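# Assemble the two printed parts to match the sample

## Task

Join the two printed parts so that they match the assembled example on the stand.

## Robot and tools

ROBOT. There are two UR7e arms, left_arm and right_arm. Each has a Robotiq 140 gripper whose fingers can fold at a hinge. A part held in the outer quarter of the pads, near the fingertips, is squeezed firmly. If it is held nearer the palm, the fingers may wrap round it: narrow parts can slip, wide ones can be squeezed harder than asked. Fingers pushed tip-first into a surface fold easily, so contact can go unnoticed and the next grip can fail. The bases sit in the scene frame at left_arm (+0.056, +0.520, +0.013) m and right_arm (+0.016, -0.321, +0.013) m, with almost no yaw. Avoid moving a gripper close past its own arm's base; route around it instead.

FRAMES. The scene frame has its origin at table-top height, midway between the arms. +z is up, +x points out over the table, and left_arm is on the +y side. Image left and right do not match the arm names. Reported hand positions (m), quat_wxyz and velocities are in each arm's own base frame. Fixed cameras and the table use the scene frame. Motion offsets are taken along the current Hand target's own axes. At the gripper, +z points along the fingers and y is the opening direction. end_effector_position is the point between the closed pads; the fingertips reach about 33 mm past it, or about 9 mm when fully open.

ROW FORMAT. One row holds 18 numbers, each in [-1, 1], and always covers both arms. The order is left dx, dy, dz, rx, ry, rz, left gripper position, force_limit, speed, then the same nine for the right arm. dx..rz are an offset from that arm's Hand target, not an absolute place. 1.0 equals 0.6 m or 180 degrees. rx, ry, rz form one rotation vector. An arm given six zeros is asked to hold its Hand target. Each step the orientation is clipped to within 32 degrees of the measured one.

GRIPPER NUMBERS. position +1 is open at 140 mm; the pads touch near -0.8; -1 closes until blocked. force_limit ranges from about 14 N at -1, through 40 N at 0, to 58 N at +1 when closed slowly. Faster closing grips harder. speed sets closing rate: about 30 mm/s at -1, 140 at 0, 250 at +1. Both start at +1. Send each gripper's numbers again in every row to keep them unchanged; a 0 is a real command. To tighten a grip, raise force_limit and change position from -1 to -0.98. To loosen, open and close again slowly.

execute_actions(actions, cameras). actions is a list of actions. Each action is a table of up to 15 rows, one per 1/30 s step. A short table repeats its last row. Every row in an action counts from the Hand target at that action's start, so offsets are not chained row by row. A new action starts from the updated Hand target, so repeating an offset moves the arm further. Images come back only with an empty actions list or when cameras names them.

move(target, speed, blend, stop_force, zero, blocking, cameras). target is one 18-number row or a list of up to 15 rows. Every row is an offset from the same starting Hand targets, not from the previous row. speed is the top path speed in m/s, from 0.002 to 3.6, default 0.25; rotation is limited to twice that in rad/s. It can be one value or one per target. blend, in m, rounds corners in a list; 0 stops at each target. stop_force, in N from 3 to 120, ends an arm's path when it feels that much push. It does not detect light touches, and it is unreliable while the gripper rotates. Leave it out when backing off a contact. zero (default true) re-zeroes the force reading before the move. blocking=false returns after about 0.5 s and cannot be used with stop_force. Paths are straight and do not avoid obstacles. Moves are capped at 10 s.

OTHER TOOLS. wait(seconds 0..10) lets the scene run. stop() brakes a running move. zoom_image(camera, region [x0,y0,x1,y1], at most 504 by 504 pixels) enlarges part of the latest image. Cameras are cam_high, cam_low, cam_bench (504x504), cam_left_wrist and cam_right_wrist (672x504). zero_wrist_force(arm) re-zeroes one sensor. read_manual(section="licences") returns licence text only. finished_scene(scene=1) ends the scene permanently; the assembly must stay correct with no robot help.

READING RESULTS. Hand target is the last commanded place after clipping; the gripper may settle a bit short of it. Tool commands shows the current gripper commands. object_status codes: 0 moving, 1 blocked while opening, 2 blocked while closing (a grip), 3 reached the request or the pads met. Check for 2 after closing. position_measured is in counts: 3 open, 75 is about 100 mm, 139 is 60 mm, 200 is 20 mm, 230 means the pads touch. The move line reports how it ended: done (within 3 mm and 2 degrees), off_target, moving, held or fault. limits=paced means the command was clipped; limits=held means steps were withheld. Wrist force and torque are given in the gripper's axes. Joint torques include the arm's own weight. "within noise" means the arm is still.

AVOID. A contact torque at a joint limit, or about 150 N of outside force, stops that arm for 10 s. Wrist joints are weak: about 18-22 N m limits and roughly 11 N m of spare push. Stiff arms can fault even slightly past a firm contact. Motors get hot when holding loads, reaching out or pushing; MOTOR HOT appears at 70 °C, and at 85 °C the arm brakes for 30-60 s. Do not let the arms or grippers collide or press on each other, since this can end the scene. Never close a gripper on the other arm's fingers. Do not drop parts, release them while moving, slam, or push hard. Nothing may fall or be left off the table.

Each tool is called after "Emit:" in YAML: its name, and indented under it one key for each argument.

## Session

Emit:
execute_actions:
  actions: []

Scene clock: 0.00 s.
left_arm: end_effector_position=(+0.0372, -0.4289, +0.1696) position_measured=3 object_status=3 end_effector_quat_wxyz=(+0.050, +0.701, -0.704, +0.100) | right_arm: end_effector_position=(+0.3098, +0.1465, +0.3050) position_measured=3 object_status=3 end_effector_quat_wxyz=(+0.642, -0.519, -0.495, -0.271)
Joint positions: left_arm=[-1.903 -1.897 2.181 -2.033 -1.436 2.826] | right_arm=[-0.636 -1.414 1.86 -0.479 -0.998 0.427]
Joint velocities: within noise
Joint torques (N m): no reading
Wrist force (N): no reading
Wrist torque (N m): no reading
Wrist force, peak (N): no reading
Hand target: left_arm +0.0372, -0.4289, +0.1696; +0.050, +0.701, -0.704, +0.100 | right_arm +0.3098, +0.1465, +0.3050; +0.642, -0.519, -0.495, -0.271
Tool commands: left_gripper/position=+1.0 left_gripper/force_limit=+1.0 left_gripper/speed=+1.0 right_gripper/position=+1.0 right_gripper/force_limit=+1.0 right_gripper/speed=+1.0

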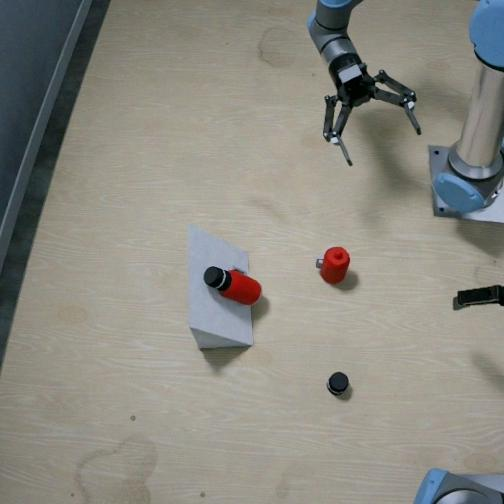

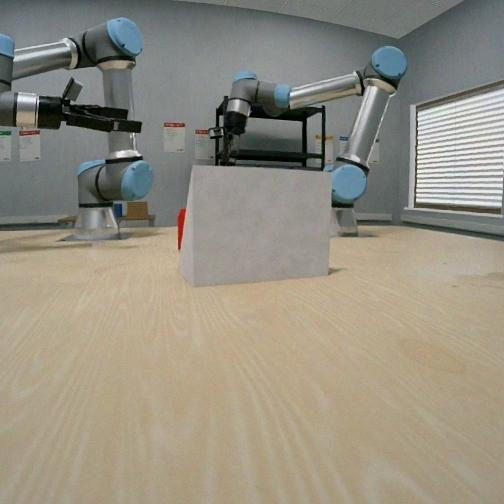

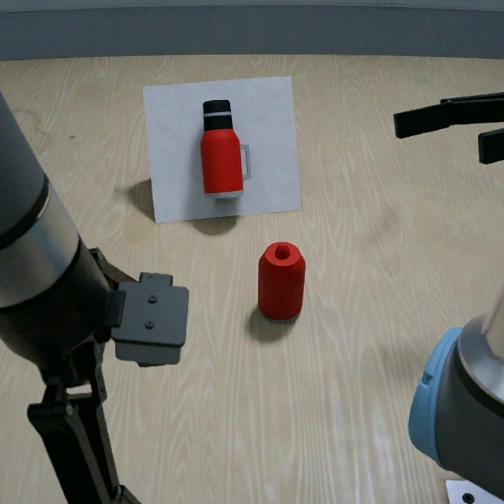

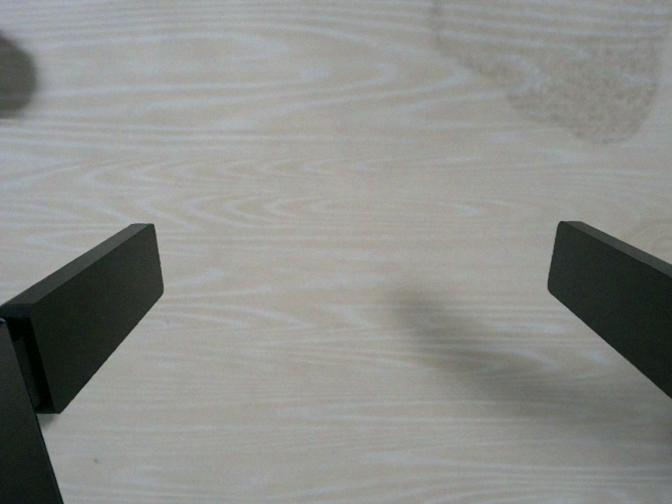

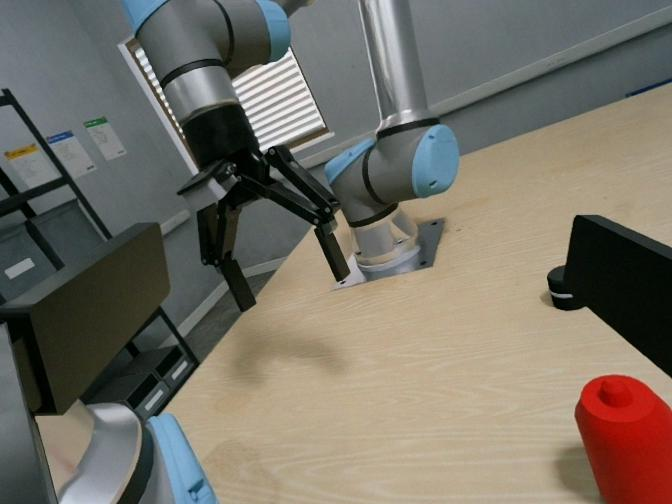

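Emit:
zoom_image:
  camera: "cam_bench"
  region: [130, 60, 330, 340]

Emit:
zoom_image:
  camera: "cam_high"
  region: [180, 210, 380, 410]

Emit:
zoom_image:
  camera: "cam_right_wrist"
  region: [522, 234, 672, 504]

Scaled by 1.800 from the camera's 504x504 image, which has a finer 720x720 frame.

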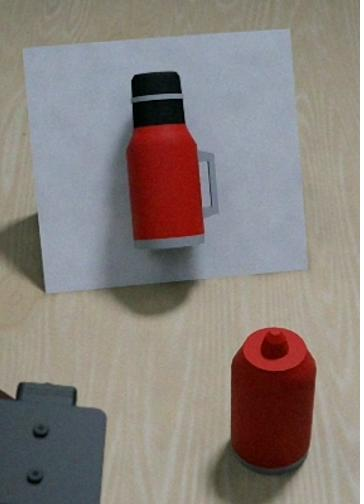

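Scaled by 2.520 from the camera's 504x504 image, which has a finer 720x720 frame.

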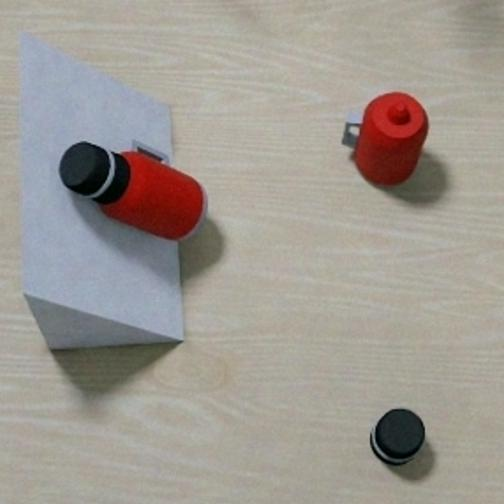

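Scaled by 1.867 from the camera's 672x504 image, which has a finer 960x720 frame.

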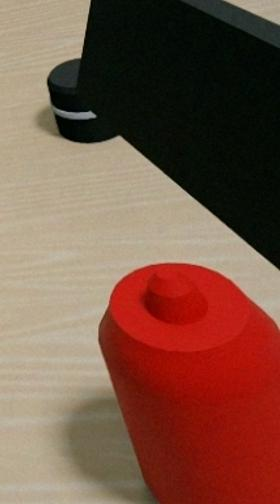

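Emit:
move:
  target: [-0.195,-0.472,-0.145,-0.0225,-0.0677,-0.001,1,-1,0, 0,0,-0.28,0,0,0,1,1,1]
  cameras: ["all"]

Scene clock: 5.70 s.
left_arm: end_effector_position=(+0.3149, -0.2953, +0.2497) position_measured=3 object_status=3 end_effector_quat_wxyz=(+0.000, +0.707, -0.707, +0.000) | right_arm: end_effector_position=(+0.3693, -0.0105, +0.3096) position_measured=3 object_status=3 end_effector_quat_wxyz=(+0.642, -0.519, -0.495, -0.271)
Joint positions: left_arm=[-1.067 -1.762 1.81 -1.618 -1.57 3.646] | right_arm=[-0.799 -1.14 1.48 -0.37 -1.161 0.422]
Joint torques (N m): left_arm=[13.74 -8.33 -35.48 0.01 -1.63 2.55] | right_arm=[-7.38 -28.04 -27.56 4.12 -1.51 -1.36]
Wrist force (N): left_arm=[0.3 -0.5 0.4] | right_arm=[0.3 -0.1 0.7]
Wrist torque (N m): left_arm=[-0.05 0.00 -0.02] | right_arm=[-0.03 -0.09 0.11]
Wrist force, peak (N): left_arm=[-0.9 -2.0 -0.2] | right_arm=[0.8 -0.2 0.9]
Hand target: left_arm +0.3151, -0.2953, +0.2497; +0.000, +0.707, -0.708, +0.000 | right_arm +0.3693, -0.0105, +0.3096; +0.642, -0.519, -0.495, -0.271
Off the commanded pose: left_arm 0.000 m, 0 deg | right_arm 0.000 m, 0 deg.
move: done
camera_calibration:
cam_left_wrist: T_world_to_cam=[[-0.999881, -0.0052473, 0.0145279, 0.3164], [0.000179233, 0.936527, 0.350597, 0.193769], [-0.0154455, 0.350557, -0.936414, 0.484282], [0, 0, 0, 1]] pos_world=[0.323807, -0.349578, 0.380957]
cam_right_wrist: T_world_to_cam=[[0.848386, 0.318591, -0.422778, -0.169536], [-0.241755, -0.47732, -0.84482, 0.350823], [-0.470952, 0.818942, -0.32793, 0.428919], [0, 0, 0, 1]] pos_world=[0.430645, -0.129792, 0.365362]

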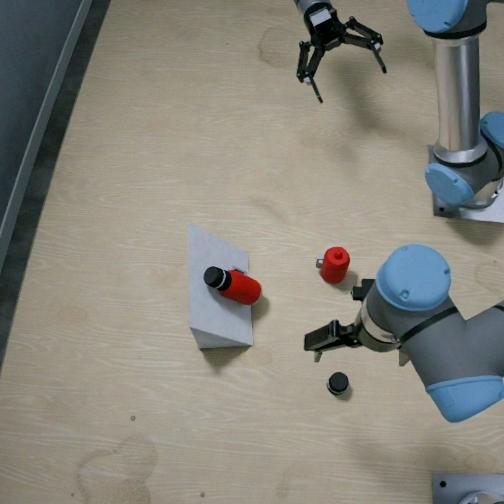

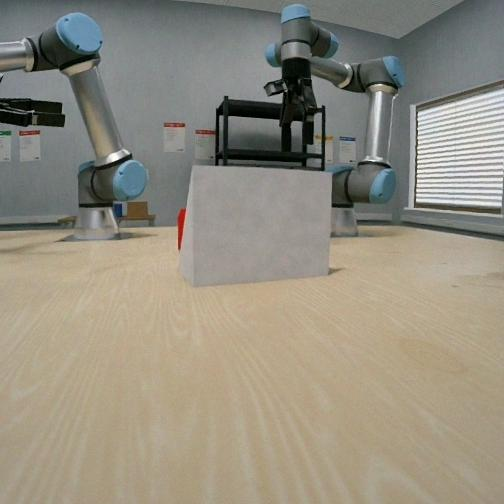

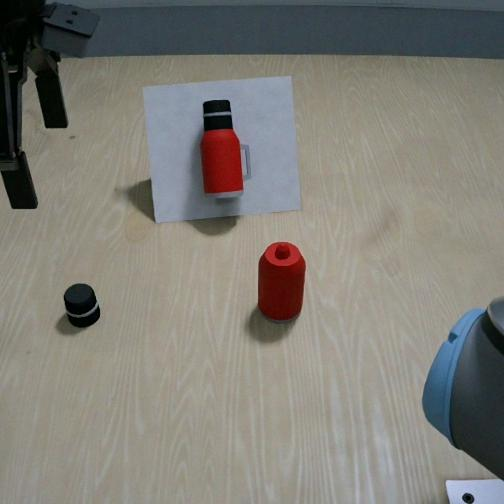

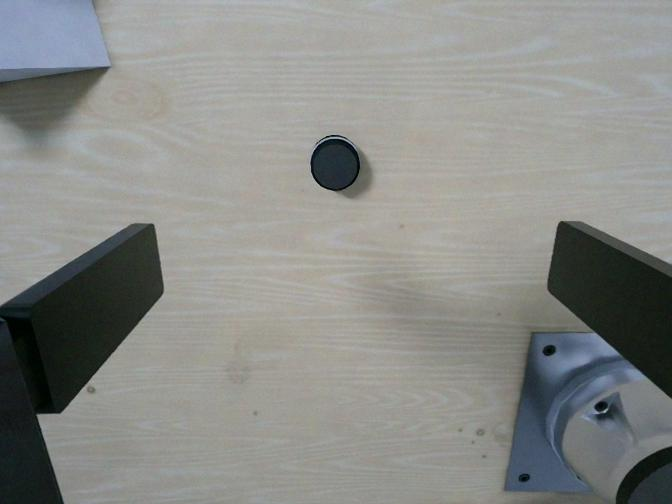

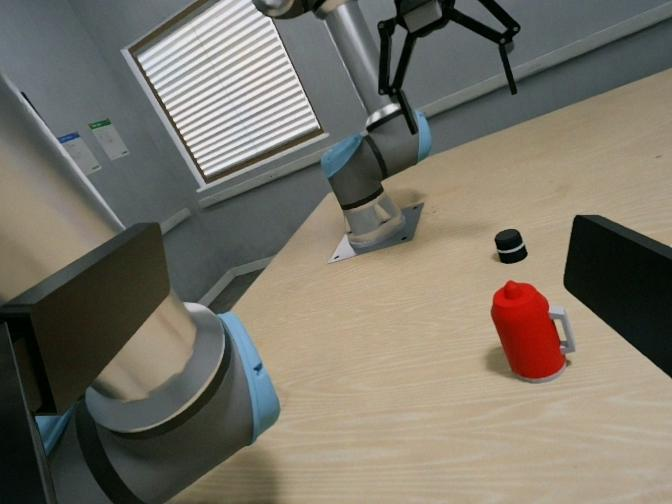

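Emit:
zoom_image:
  camera: "cam_right_wrist"
  region: [470, 210, 590, 400]

Emit:
zoom_image:
  camera: "cam_left_wrist"
  region: [286, 116, 386, 206]

Emit:
zoom_image:
  camera: "cam_bench"
  region: [50, 80, 130, 340]

Emit:
zoom_image:
  camera: "cam_bench"
  region: [190, 90, 260, 210]

Scaled by 2.653 from the camera's 672x504 image, which has a finer 960x720 frame.

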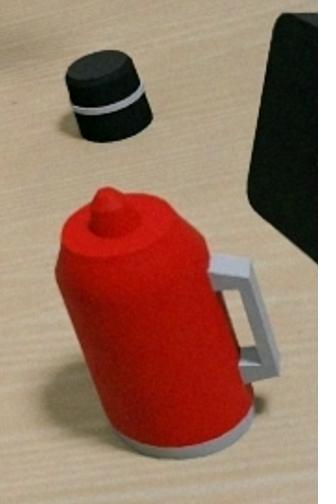

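Scaled by 5.040 from the camera's 672x504 image, which has a finer 960x720 frame.

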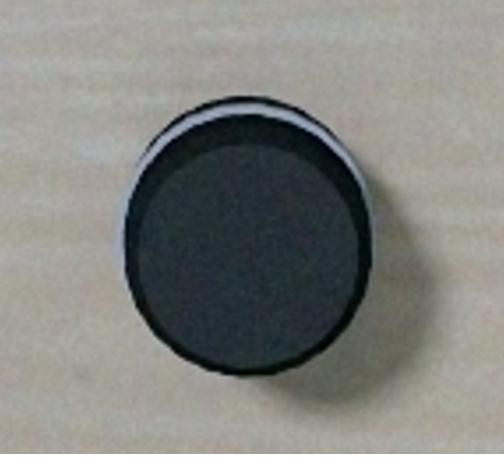

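Scaled by 1.938 from the camera's 504x504 image, which has a finer 720x720 frame.

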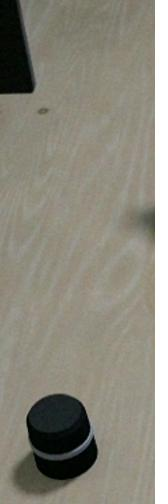

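Scaled by 4.200 from the camera's 504x504 image, which has a finer 720x720 frame.

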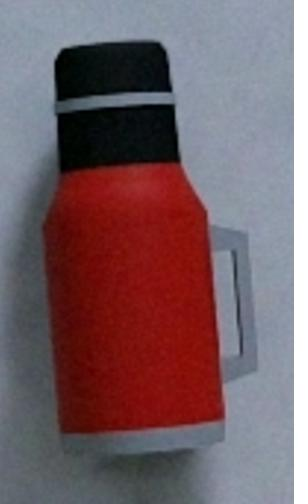

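Emit:
move:
  target:
    - [-0.005,-0.003,0.25,0,0,0,0.3,-1,0,0,0,0,0,0,0,1,1,1]
    - [-0.005,-0.003,0.3495,0,0,0,0.3,-1,0,0,0,0,0,0,0,1,1,1]
  speed: [0.25,0.1]
  blend: 0.02
  cameras: ["cam_left_wrist","cam_bench"]

Scene clock: 9.90 s.
left_arm: end_effector_position=(+0.3168, -0.2921, +0.0401) position_measured=91 object_status=3 end_effector_quat_wxyz=(+0.000, +0.707, -0.708, +0.000) | right_arm: end_effector_position=(+0.3693, -0.0105, +0.3096) position_measured=3 object_status=3 end_effector_quat_wxyz=(+0.642, -0.519, -0.495, -0.271)
Joint positions: left_arm=[-1.06 -1.577 2.224 -2.216 -1.571 3.654] | right_arm=[-0.799 -1.14 1.48 -0.37 -1.161 0.422]
Joint torques (N m): left_arm=[14.3 -10.51 -13.3 -6.57 0.85 2.59] | right_arm=[-7.55 -28.03 -26.72 4.06 -1.78 -1.57]
Wrist force (N): left_arm=[0.4 -0.6 0.4] | right_arm=[0.7 0.0 1.0]
Wrist torque (N m): left_arm=[-0.07 -0.02 -0.02] | right_arm=[-0.01 -0.18 0.11]
Wrist force, peak (N): left_arm=[0.6 -0.7 1.2] | right_arm=[0.8 -0.2 1.1]
Hand target: left_arm +0.3168, -0.2921, +0.0400; +0.000, +0.707, -0.708, +0.000 | right_arm +0.3693, -0.0105, +0.3096; +0.642, -0.519, -0.495, -0.271
Off the commanded pose: left_arm 0.000 m, 0 deg | right_arm 0.000 m, 0 deg.
move: done
camera_calibration:
cam_left_wrist: T_world_to_cam=[[-0.999879, -0.00509404, 0.0146889, 0.321386], [0.000382617, 0.93645, 0.350802, 0.264128], [-0.0155424, 0.350765, -0.936334, 0.287006], [0, 0, 0, 1]] pos_world=[0.325707, -0.346377, 0.171356]
Images, in order (width x height): cam_bench 504x504, cam_left_wrist 672x504.

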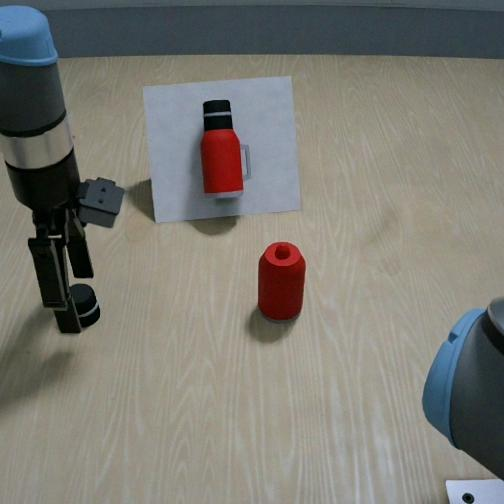

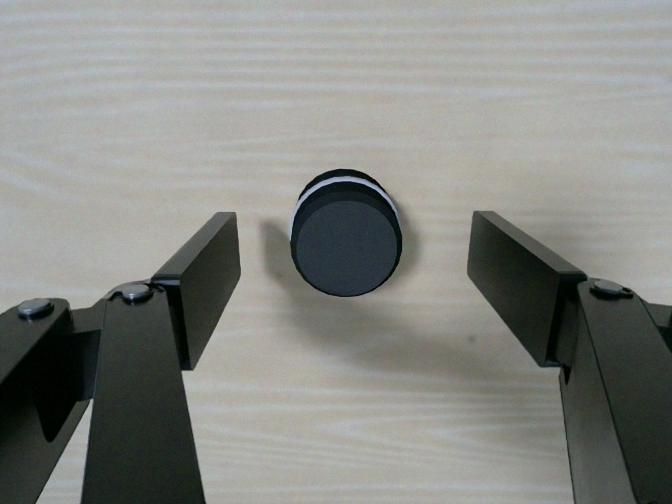

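Emit:
move:
  target:
    - [0.0055,-0.004,0,0,0,0,0.3,-1,0,0,0,0,0,0,0,1,1,1]
    - [0.0055,-0.004,0,0,0,0,-1,-0.3,-1,0,0,0,0,0,0,1,1,1]
  cameras: ["cam_left_wrist","cam_bench"]

Emit:
wait:
  seconds: 1

Scene clock: 13.40 s.
left_arm: end_effector_position=(+0.3192, -0.2954, +0.0400) position_measured=167 object_status=0 end_effector_quat_wxyz=(+0.000, +0.707, -0.708, +0.000) | right_arm: end_effector_position=(+0.3693, -0.0105, +0.3096) position_measured=3 object_status=3 end_effector_quat_wxyz=(+0.642, -0.519, -0.495, -0.271)
Joint positions: left_arm=[-1.058 -1.567 2.214 -2.216 -1.571 3.655] | right_arm=[-0.799 -1.14 1.48 -0.37 -1.161 0.422]
Joint torques (N m): left_arm=[13.45 -11.68 -26.84 -3.95 -1.64 2.43] | right_arm=[-6.77 -27.8 -27.01 3.96 -1.65 -1.64]
Wrist force (N): left_arm=[-1.6 0.6 -8.6] | right_arm=[0.9 -0.4 0.6]
Wrist torque (N m): left_arm=[-0.14 -0.03 -0.01] | right_arm=[-0.08 -0.20 0.11]
Wrist force, peak (N): left_arm=[-1.6 0.6 -8.6] | right_arm=[0.9 -0.1 1.0]
Hand target: left_arm +0.3192, -0.2954, +0.0400; +0.000, +0.707, -0.708, +0.000 | right_arm +0.3693, -0.0105, +0.3096; +0.642, -0.519, -0.495, -0.271
Off the commanded pose: left_arm 0.000 m, 0 deg | right_arm 0.000 m, 0 deg.
move: done
camera_calibration:
cam_left_wrist: T_world_to_cam=[[-0.999879, -0.00509405, 0.0146894, 0.323869], [0.000381315, 0.936483, 0.350714, 0.267373], [-0.0155429, 0.350677, -0.936368, 0.288119], [0, 0, 0, 1]] pos_world=[0.328207, -0.349777, 0.171257]
Images, in order (width x height): cam_bench 504x504, cam_left_wrist 672x504.

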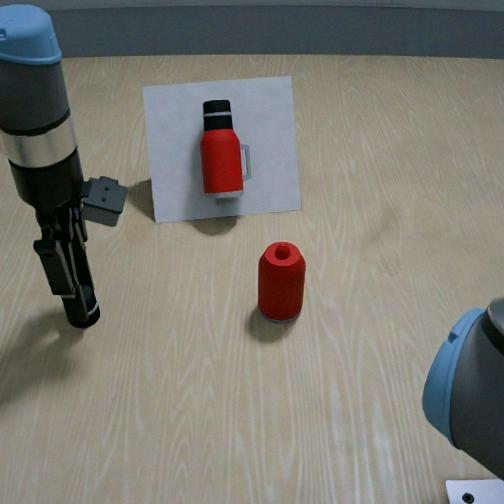

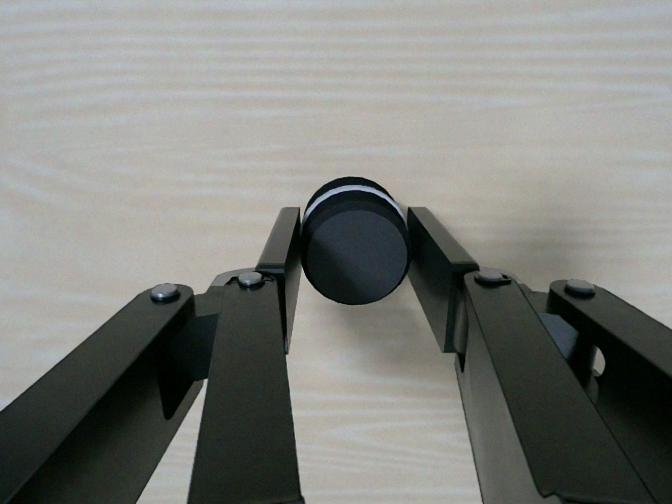

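Scene clock: 14.40 s.
left_arm: end_effector_position=(+0.3192, -0.2954, +0.0400) position_measured=167 object_status=2 end_effector_quat_wxyz=(+0.000, +0.707, -0.708, +0.000) | right_arm: end_effector_position=(+0.3693, -0.0105, +0.3096) position_measured=3 object_status=3 end_effector_quat_wxyz=(+0.642, -0.519, -0.495, -0.271)
Joint positions: left_arm=[-1.058 -1.567 2.214 -2.216 -1.571 3.655] | right_arm=[-0.799 -1.14 1.48 -0.37 -1.161 0.422]
Joint torques (N m): left_arm=[12.64 -11.4 -17.98 -2.58 -1.66 2.27] | right_arm=[-6.11 -28.05 -27.77 4.09 -1.41 -1.49]
Wrist force (N): left_arm=[-1.6 0.7 -8.4] | right_arm=[0.7 0.1 0.8]
Wrist torque (N m): left_arm=[-0.09 -0.04 -0.01] | right_arm=[0.02 -0.16 0.12]
Wrist force, peak (N): left_arm=[-1.5 0.8 -8.7] | right_arm=[0.7 -0.2 0.9]
Hand target: left_arm +0.3192, -0.2954, +0.0400; +0.000, +0.707, -0.708, +0.000 | right_arm +0.3693, -0.0105, +0.3096; +0.642, -0.519, -0.495, -0.271
Tool commands: left_gripper/position=-1.0 left_gripper/force_limit=-0.3 left_gripper/speed=-1.0 right_gripper/position=+1.0 right_gripper/force_limit=+1.0 right_gripper/speed=+1.0
Off the commanded pose: left_arm 0.000 m, 0 deg | right_arm 0.000 m, 0 deg.
wait: 1.00 s; at rest by 0.17 s

Emit:
move:
  target:
    - [0,0,-0.1,0,0,0,-1,-0.3,-1,0,0,0,0,0,0,1,1,1]
    - [0.442,-0.24,-0.35,0,0,0,-1,-0.3,-1,0,0,0,0,0,0,1,1,1]
  speed: [0.1,0.25]
  blend: 0.03
  cameras: ["all"]

Emit:
zoom_image:
  camera: "cam_left_wrist"
  region: [470, 160, 670, 320]

Emit:
zoom_image:
  camera: "cam_left_wrist"
  region: [255, 140, 455, 340]

Scene clock: 18.77 s.
left_arm: end_effector_position=(+0.4629, -0.5609, +0.2497) position_measured=167 object_status=2 end_effector_quat_wxyz=(+0.000, +0.707, -0.708, +0.000) | right_arm: end_effector_position=(+0.3693, -0.0105, +0.3096) position_measured=3 object_status=3 end_effector_quat_wxyz=(+0.642, -0.519, -0.495, -0.271)
Joint positions: left_arm=[-1.065 -1.013 0.916 -1.473 -1.571 3.648] | right_arm=[-0.799 -1.14 1.48 -0.37 -1.161 0.422]
Joint torques (N m): left_arm=[13.01 -41.98 -35.29 0.3 -1.68 2.44] | right_arm=[-4.57 -29.07 -27.19 4.01 -1.7 -1.64]
Wrist force (N): left_arm=[0.4 -0.3 0.6] | right_arm=[0.6 0.0 0.7]
Wrist torque (N m): left_arm=[0.00 -0.04 0.00] | right_arm=[0.02 -0.14 0.11]
Wrist force, peak (N): left_arm=[-1.3 0.7 -8.7] | right_arm=[0.8 0.0 1.2]
Hand target: left_arm +0.4630, -0.5610, +0.2498; +0.000, +0.707, -0.708, +0.000 | right_arm +0.3693, -0.0105, +0.3096; +0.642, -0.519, -0.495, -0.271
Off the commanded pose: left_arm 0.000 m, 0 deg | right_arm 0.000 m, 0 deg.
move: done
camera_calibration:
cam_left_wrist: T_world_to_cam=[[-0.999881, -0.00515308, 0.0145614, 0.463133], [0.000279193, 0.936527, 0.350595, 0.442437], [-0.0154438, 0.350558, -0.936414, 0.579676], [0, 0, 0, 1]] pos_world=[0.471907, -0.615178, 0.380957]
cam_right_wrist: T_world_to_cam=[[0.848386, 0.318591, -0.422778, -0.169504], [-0.241755, -0.47732, -0.84482, 0.350776], [-0.470952, 0.818942, -0.32793, 0.429001], [0, 0, 0, 1]] pos_world=[0.430645, -0.129892, 0.365362]

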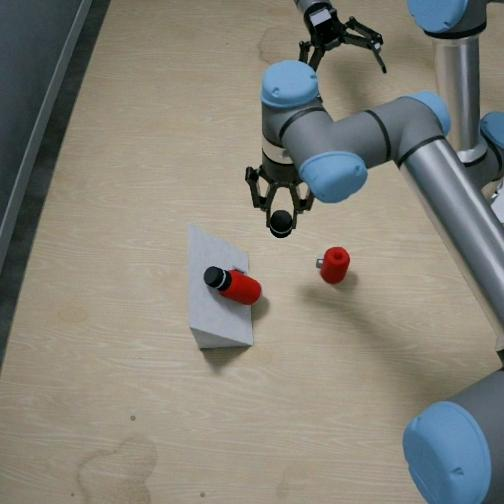

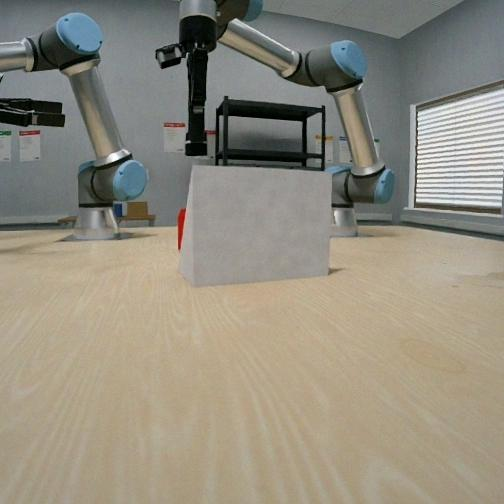

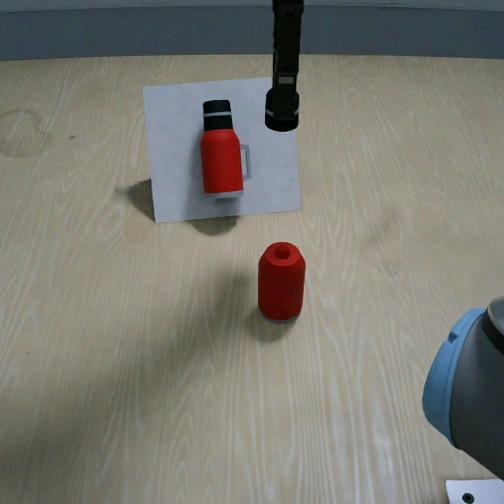

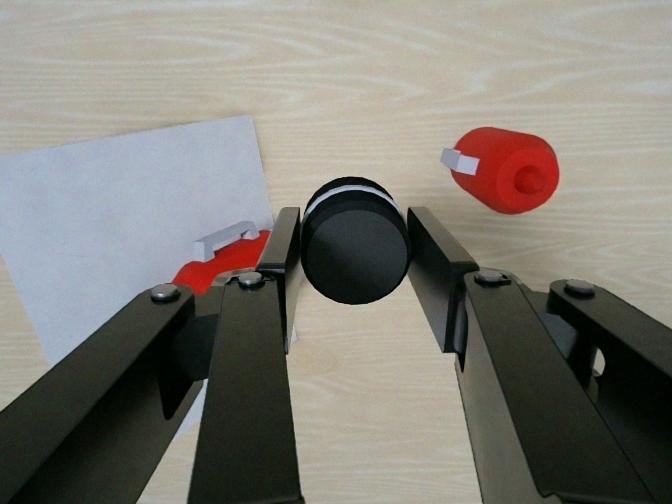

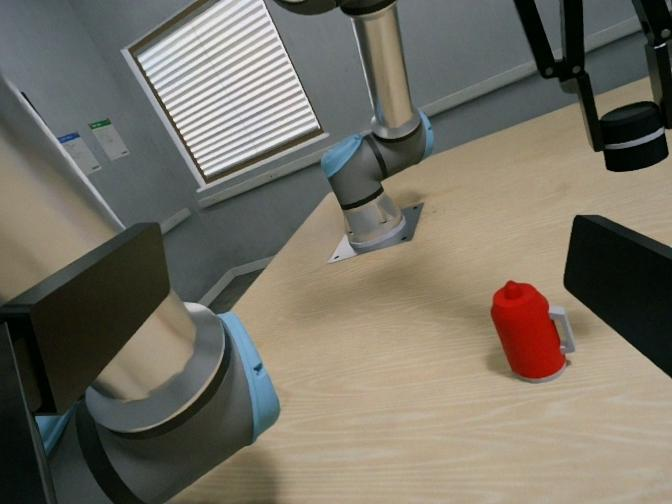

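Scaled by 2.520 from the camera's 672x504 image, which has a finer 960x720 frame.

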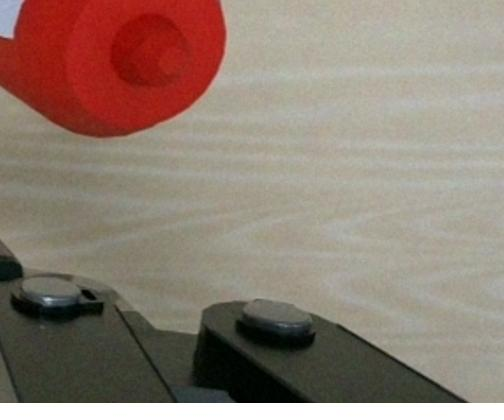

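Scaled by 2.520 from the camera's 672x504 image, which has a finer 960x720 frame.

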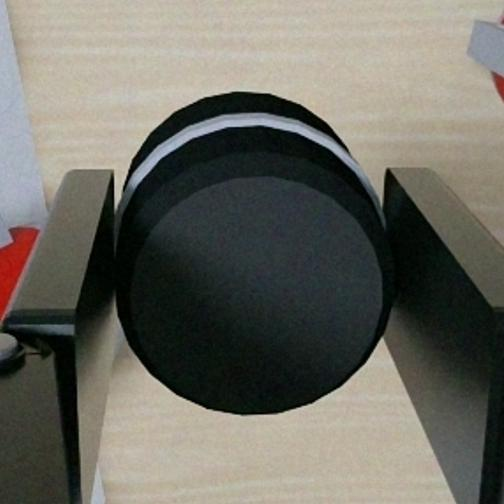

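Emit:
move:
  target: [-0.005,0.0967,0.083,0,0,0,-1,-0.3,-1,0,0,0,0,0,0,1,1,1]
  cameras: ["cam_left_wrist","cam_bench","cam_right_wrist"]

Emit:
zoom_image:
  camera: "cam_left_wrist"
  region: [400, 100, 560, 260]

Emit:
zoom_image:
  camera: "cam_bench"
  region: [230, 150, 330, 340]

Scene clock: 21.87 s.
left_arm: end_effector_position=(+0.4050, -0.5579, +0.2000) position_measured=167 object_status=2 end_effector_quat_wxyz=(+0.000, +0.707, -0.708, +0.000) | right_arm: end_effector_position=(+0.3693, -0.0105, +0.3096) position_measured=3 object_status=3 end_effector_quat_wxyz=(+0.642, -0.519, -0.495, -0.271)
Joint positions: left_arm=[-1.137 -1.117 1.202 -1.655 -1.571 3.576] | right_arm=[-0.799 -1.14 1.48 -0.37 -1.161 0.422]
Joint torques (N m): left_arm=[-13.13 -58.62 -18.03 -6.32 1.56 -2.47] | right_arm=[-2.08 -29.4 -26.99 3.88 -1.73 -1.33]
Wrist force (N): left_arm=[0.4 -0.6 0.7] | right_arm=[0.5 0.3 0.6]
Wrist torque (N m): left_arm=[-0.05 -0.01 0.20] | right_arm=[0.06 -0.13 0.12]
Wrist force, peak (N): left_arm=[-0.4 -2.0 0.3] | right_arm=[0.7 -0.4 1.0]
Hand target: left_arm +0.4049, -0.5579, +0.2000; +0.000, +0.707, -0.708, +0.000 | right_arm +0.3693, -0.0105, +0.3096; +0.642, -0.519, -0.495, -0.271
Off the commanded pose: left_arm 0.000 m, 0 deg | right_arm 0.000 m, 0 deg.
move: done
camera_calibration:
cam_left_wrist: T_world_to_cam=[[-0.999878, -0.00512897, 0.0147821, 0.405819], [0.000384077, 0.936417, 0.35089, 0.456859], [-0.0156419, 0.350853, -0.9363, 0.531414], [0, 0, 0, 1]] pos_world=[0.413906, -0.612177, 0.331256]
cam_right_wrist: T_world_to_cam=[[0.848386, 0.318591, -0.422778, -0.169504], [-0.241755, -0.47732, -0.84482, 0.350776], [-0.470952, 0.818942, -0.32793, 0.429001], [0, 0, 0, 1]] pos_world=[0.430645, -0.129892, 0.365362]
Images, in order (width x height): cam_bench 504x504, cam_left_wrist 672x504, cam_right_wrist 672x504.

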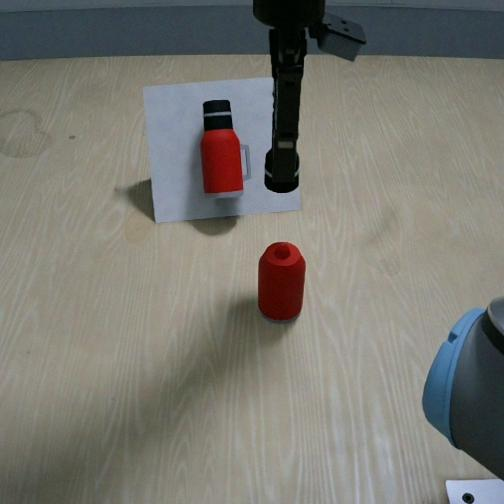

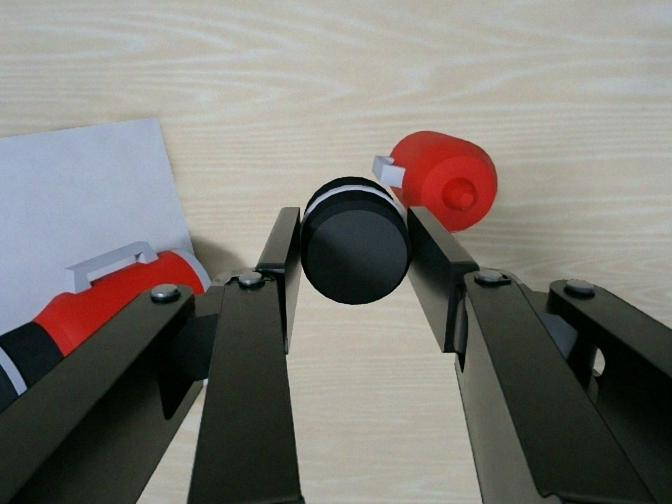

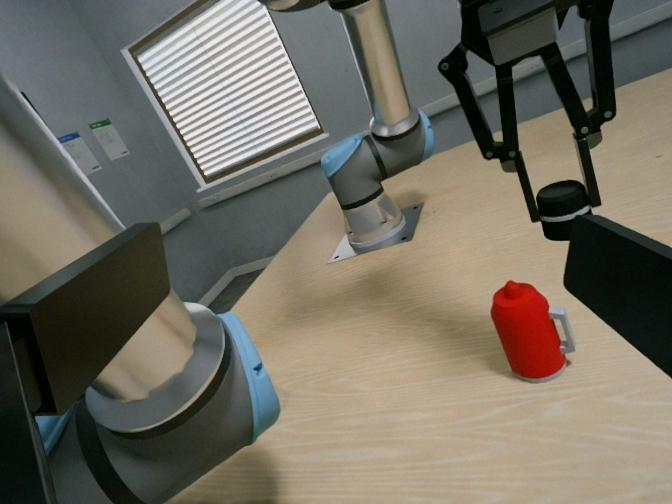

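Scaled by 3.150 from the camera's 672x504 image, which has a finer 960x720 frame.

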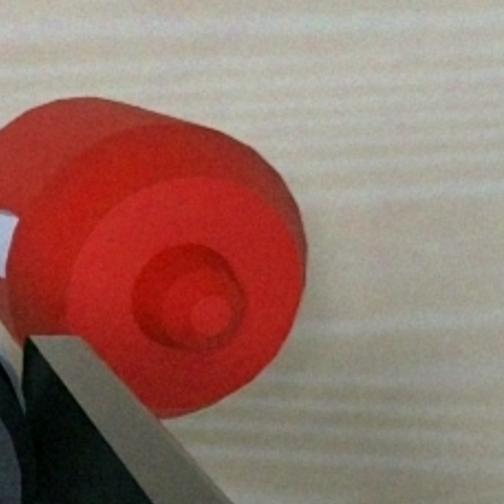

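Scaled by 2.653 from the camera's 504x504 image, which has a finer 720x720 frame.

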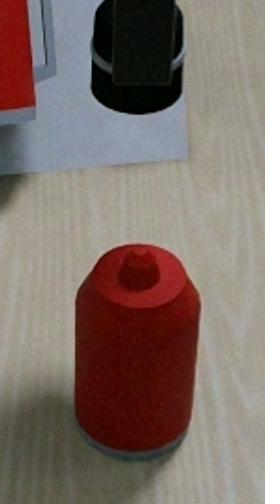

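Emit:
move:
  target: [0.0082,0.0983,0,0,0,0,-1,-0.3,-1,0,0,0,0,0,0,1,1,1]
  speed: 0.15
  cameras: ["cam_left_wrist","cam_bench","cam_right_wrist","cam_high"]

Emit:
zoom_image:
  camera: "cam_left_wrist"
  region: [255, 120, 455, 320]

Emit:
zoom_image:
  camera: "cam_bench"
  region: [230, 150, 330, 340]

Emit:
zoom_image:
  camera: "cam_right_wrist"
  region: [460, 180, 600, 400]

Scene clock: 24.57 s.
left_arm: end_effector_position=(+0.3462, -0.5627, +0.2000) position_measured=167 object_status=2 end_effector_quat_wxyz=(+0.000, +0.707, -0.708, +0.000) | right_arm: end_effector_position=(+0.3693, -0.0105, +0.3096) position_measured=3 object_status=3 end_effector_quat_wxyz=(+0.642, -0.519, -0.495, -0.271)
Joint positions: left_arm=[-1.222 -1.189 1.306 -1.687 -1.571 3.491] | right_arm=[-0.799 -1.14 1.48 -0.37 -1.161 0.422]
Joint torques (N m): left_arm=[-11.67 -57.41 -15.96 -6.77 1.52 -2.63] | right_arm=[-1.62 -27.99 -28.7 4.14 -1.68 -1.62]
Wrist force (N): left_arm=[0.5 -0.4 0.8] | right_arm=[0.6 0.0 0.7]
Wrist torque (N m): left_arm=[-0.02 -0.04 0.19] | right_arm=[-0.01 -0.14 0.11]
Wrist force, peak (N): left_arm=[-0.9 -2.9 0.6] | right_arm=[0.8 -0.5 0.8]
Hand target: left_arm +0.3460, -0.5627, +0.2000; +0.000, +0.707, -0.708, +0.000 | right_arm +0.3693, -0.0105, +0.3096; +0.642, -0.519, -0.495, -0.271
Off the commanded pose: left_arm 0.000 m, 0 deg | right_arm 0.000 m, 0 deg.
move: done
camera_calibration:
cam_left_wrist: T_world_to_cam=[[-0.999878, -0.00512751, 0.0147831, 0.347002], [0.000384329, 0.93645, 0.350802, 0.461426], [-0.0156424, 0.350765, -0.936333, 0.532135], [0, 0, 0, 1]] pos_world=[0.355106, -0.616977, 0.331257]
cam_right_wrist: T_world_to_cam=[[0.848386, 0.318591, -0.422778, -0.169504], [-0.241755, -0.47732, -0.84482, 0.350776], [-0.470952, 0.818942, -0.32793, 0.429001], [0, 0, 0, 1]] pos_world=[0.430645, -0.129892, 0.365362]
Images, in order (width x height): cam_high 504x504, cam_bench 504x504, cam_left_wrist 672x504, cam_right_wrist 672x504.

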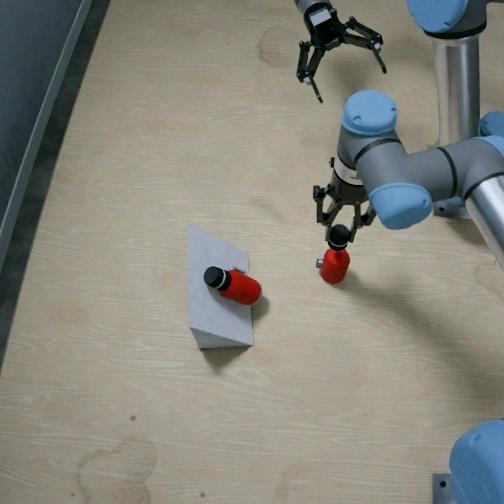

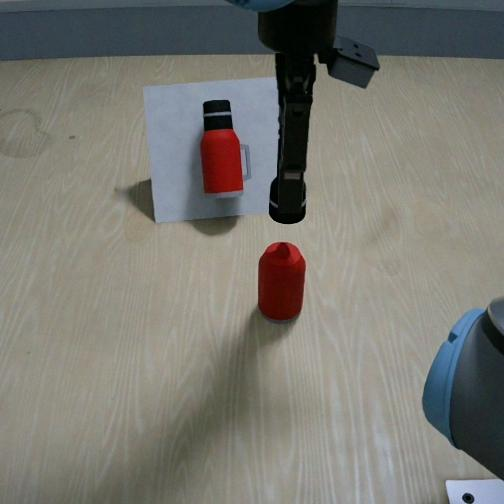

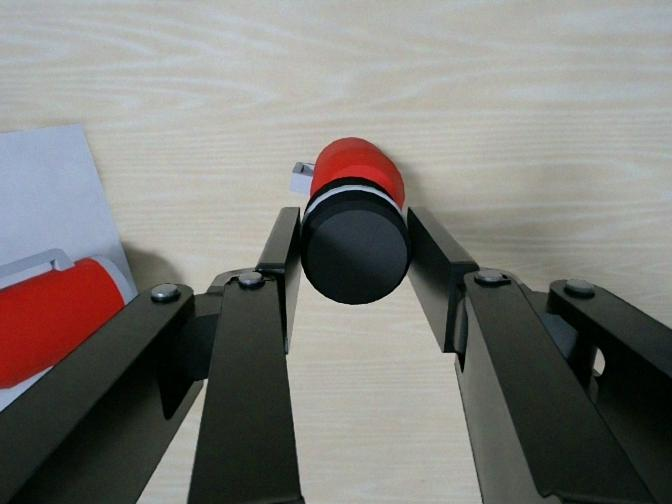

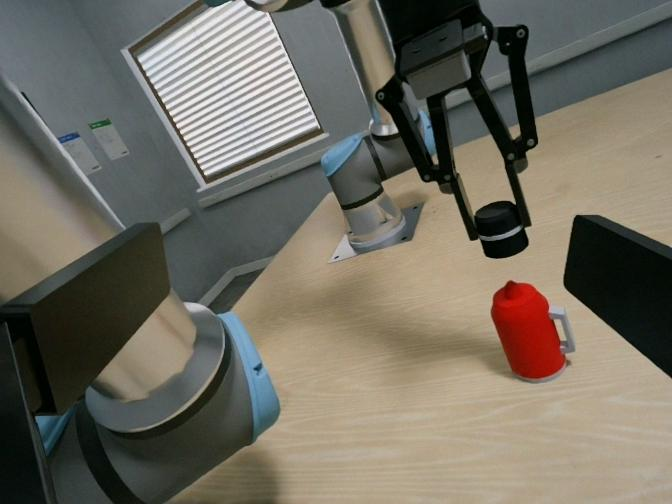

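Scaled by 2.520 from the camera's 672x504 image, which has a finer 960x720 frame.

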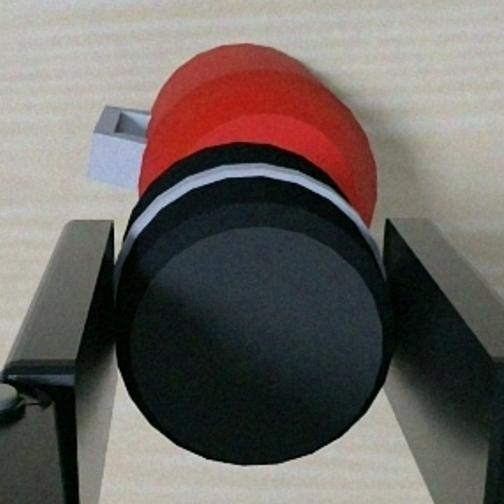

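Scaled by 2.653 from the camera's 504x504 image, which has a finer 720x720 frame.

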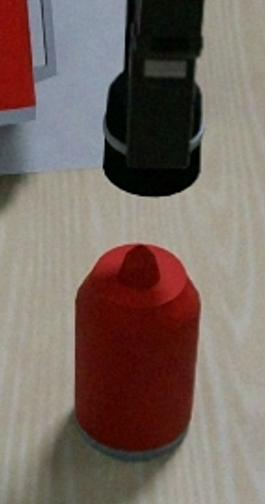

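Scaled by 2.291 from the camera's 672x504 image, which has a finer 960x720 frame.

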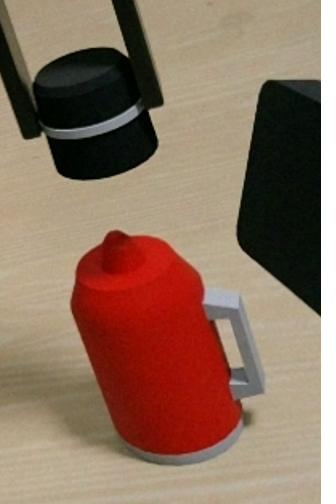

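Emit:
move:
  target: [0.0067,0.0042,0.03,0,0,0,-1,-0.3,-1,0,0,0,0,0,0,1,1,1]
  speed: 0.08
  cameras: ["cam_left_wrist","cam_bench","cam_right_wrist"]

Emit:
zoom_image:
  camera: "cam_bench"
  region: [230, 180, 330, 330]

Emit:
zoom_image:
  camera: "cam_right_wrist"
  region: [460, 200, 600, 400]

Scene clock: 27.07 s.
left_arm: end_effector_position=(+0.3434, -0.5667, +0.1821) position_measured=167 object_status=2 end_effector_quat_wxyz=(+0.000, +0.707, -0.708, +0.000) | right_arm: end_effector_position=(+0.3693, -0.0105, +0.3096) position_measured=3 object_status=3 end_effector_quat_wxyz=(+0.642, -0.519, -0.495, -0.271)
Joint positions: left_arm=[-1.229 -1.179 1.337 -1.728 -1.571 3.485] | right_arm=[-0.799 -1.14 1.48 -0.37 -1.161 0.422]
Joint torques (N m): left_arm=[-14.74 -33.62 -16 -6.81 0.32 -2.36] | right_arm=[0.18 -29.55 -27.45 4.07 -1.62 -1.18]
Wrist force (N): left_arm=[0.4 -0.7 0.9] | right_arm=[0.7 -0.1 0.7]
Wrist torque (N m): left_arm=[-0.08 -0.03 0.19] | right_arm=[-0.01 -0.17 0.11]
Wrist force, peak (N): left_arm=[0.4 -0.6 1.1] | right_arm=[0.9 0.2 0.8]
Hand target: left_arm +0.3434, -0.5667, +0.1820; +0.000, +0.707, -0.708, +0.000 | right_arm +0.3693, -0.0105, +0.3096; +0.642, -0.519, -0.495, -0.271
Off the commanded pose: left_arm 0.000 m, 0 deg | right_arm 0.000 m, 0 deg.
move: done
camera_calibration:
cam_left_wrist: T_world_to_cam=[[-0.999879, -0.00509404, 0.0146889, 0.344598], [0.000382617, 0.93645, 0.350802, 0.471453], [-0.0155424, 0.350765, -0.936334, 0.516701], [0, 0, 0, 1]] pos_world=[0.352407, -0.620977, 0.313356]
cam_right_wrist: T_world_to_cam=[[0.848386, 0.318591, -0.422778, -0.169504], [-0.241755, -0.47732, -0.84482, 0.350776], [-0.470952, 0.818942, -0.32793, 0.429001], [0, 0, 0, 1]] pos_world=[0.430645, -0.129892, 0.365362]
Images, in order (width x height): cam_bench 504x504, cam_left_wrist 672x504, cam_right_wrist 672x504.

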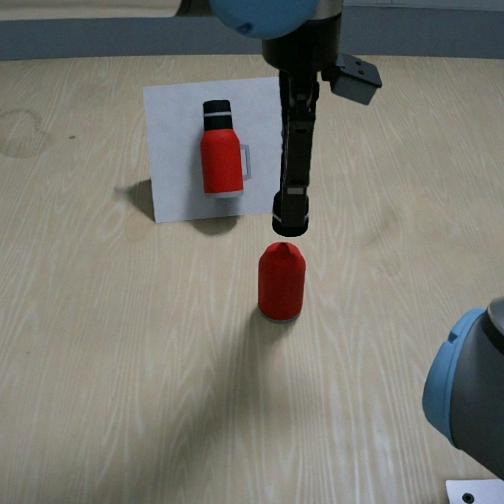

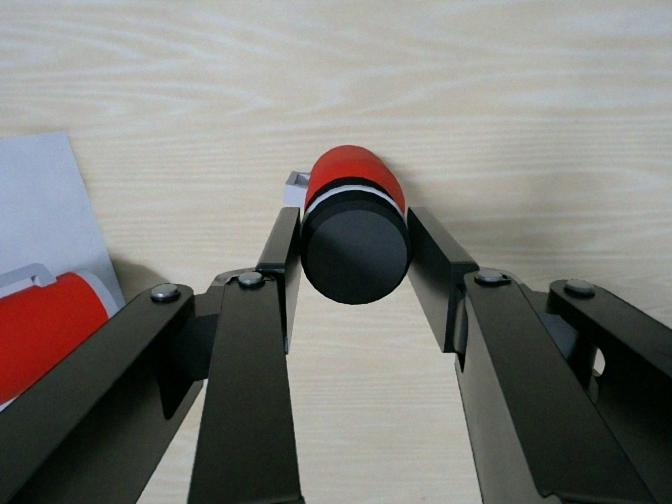

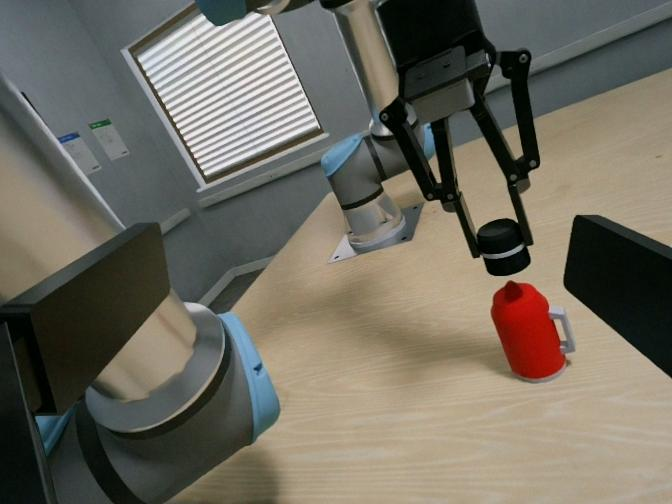

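Scaled by 3.360 from the camera's 504x504 image, which has a finer 720x720 frame.

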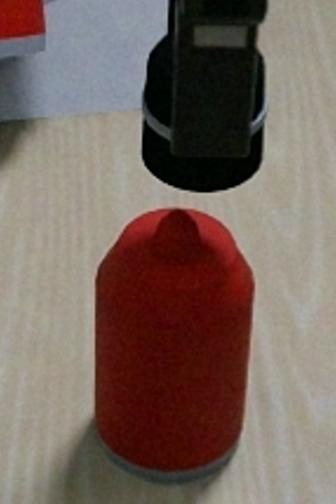

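Scaled by 2.520 from the camera's 672x504 image, which has a finer 960x720 frame.

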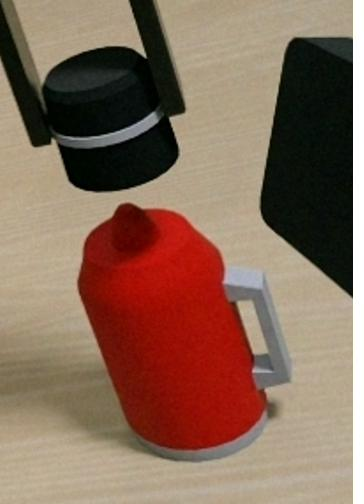

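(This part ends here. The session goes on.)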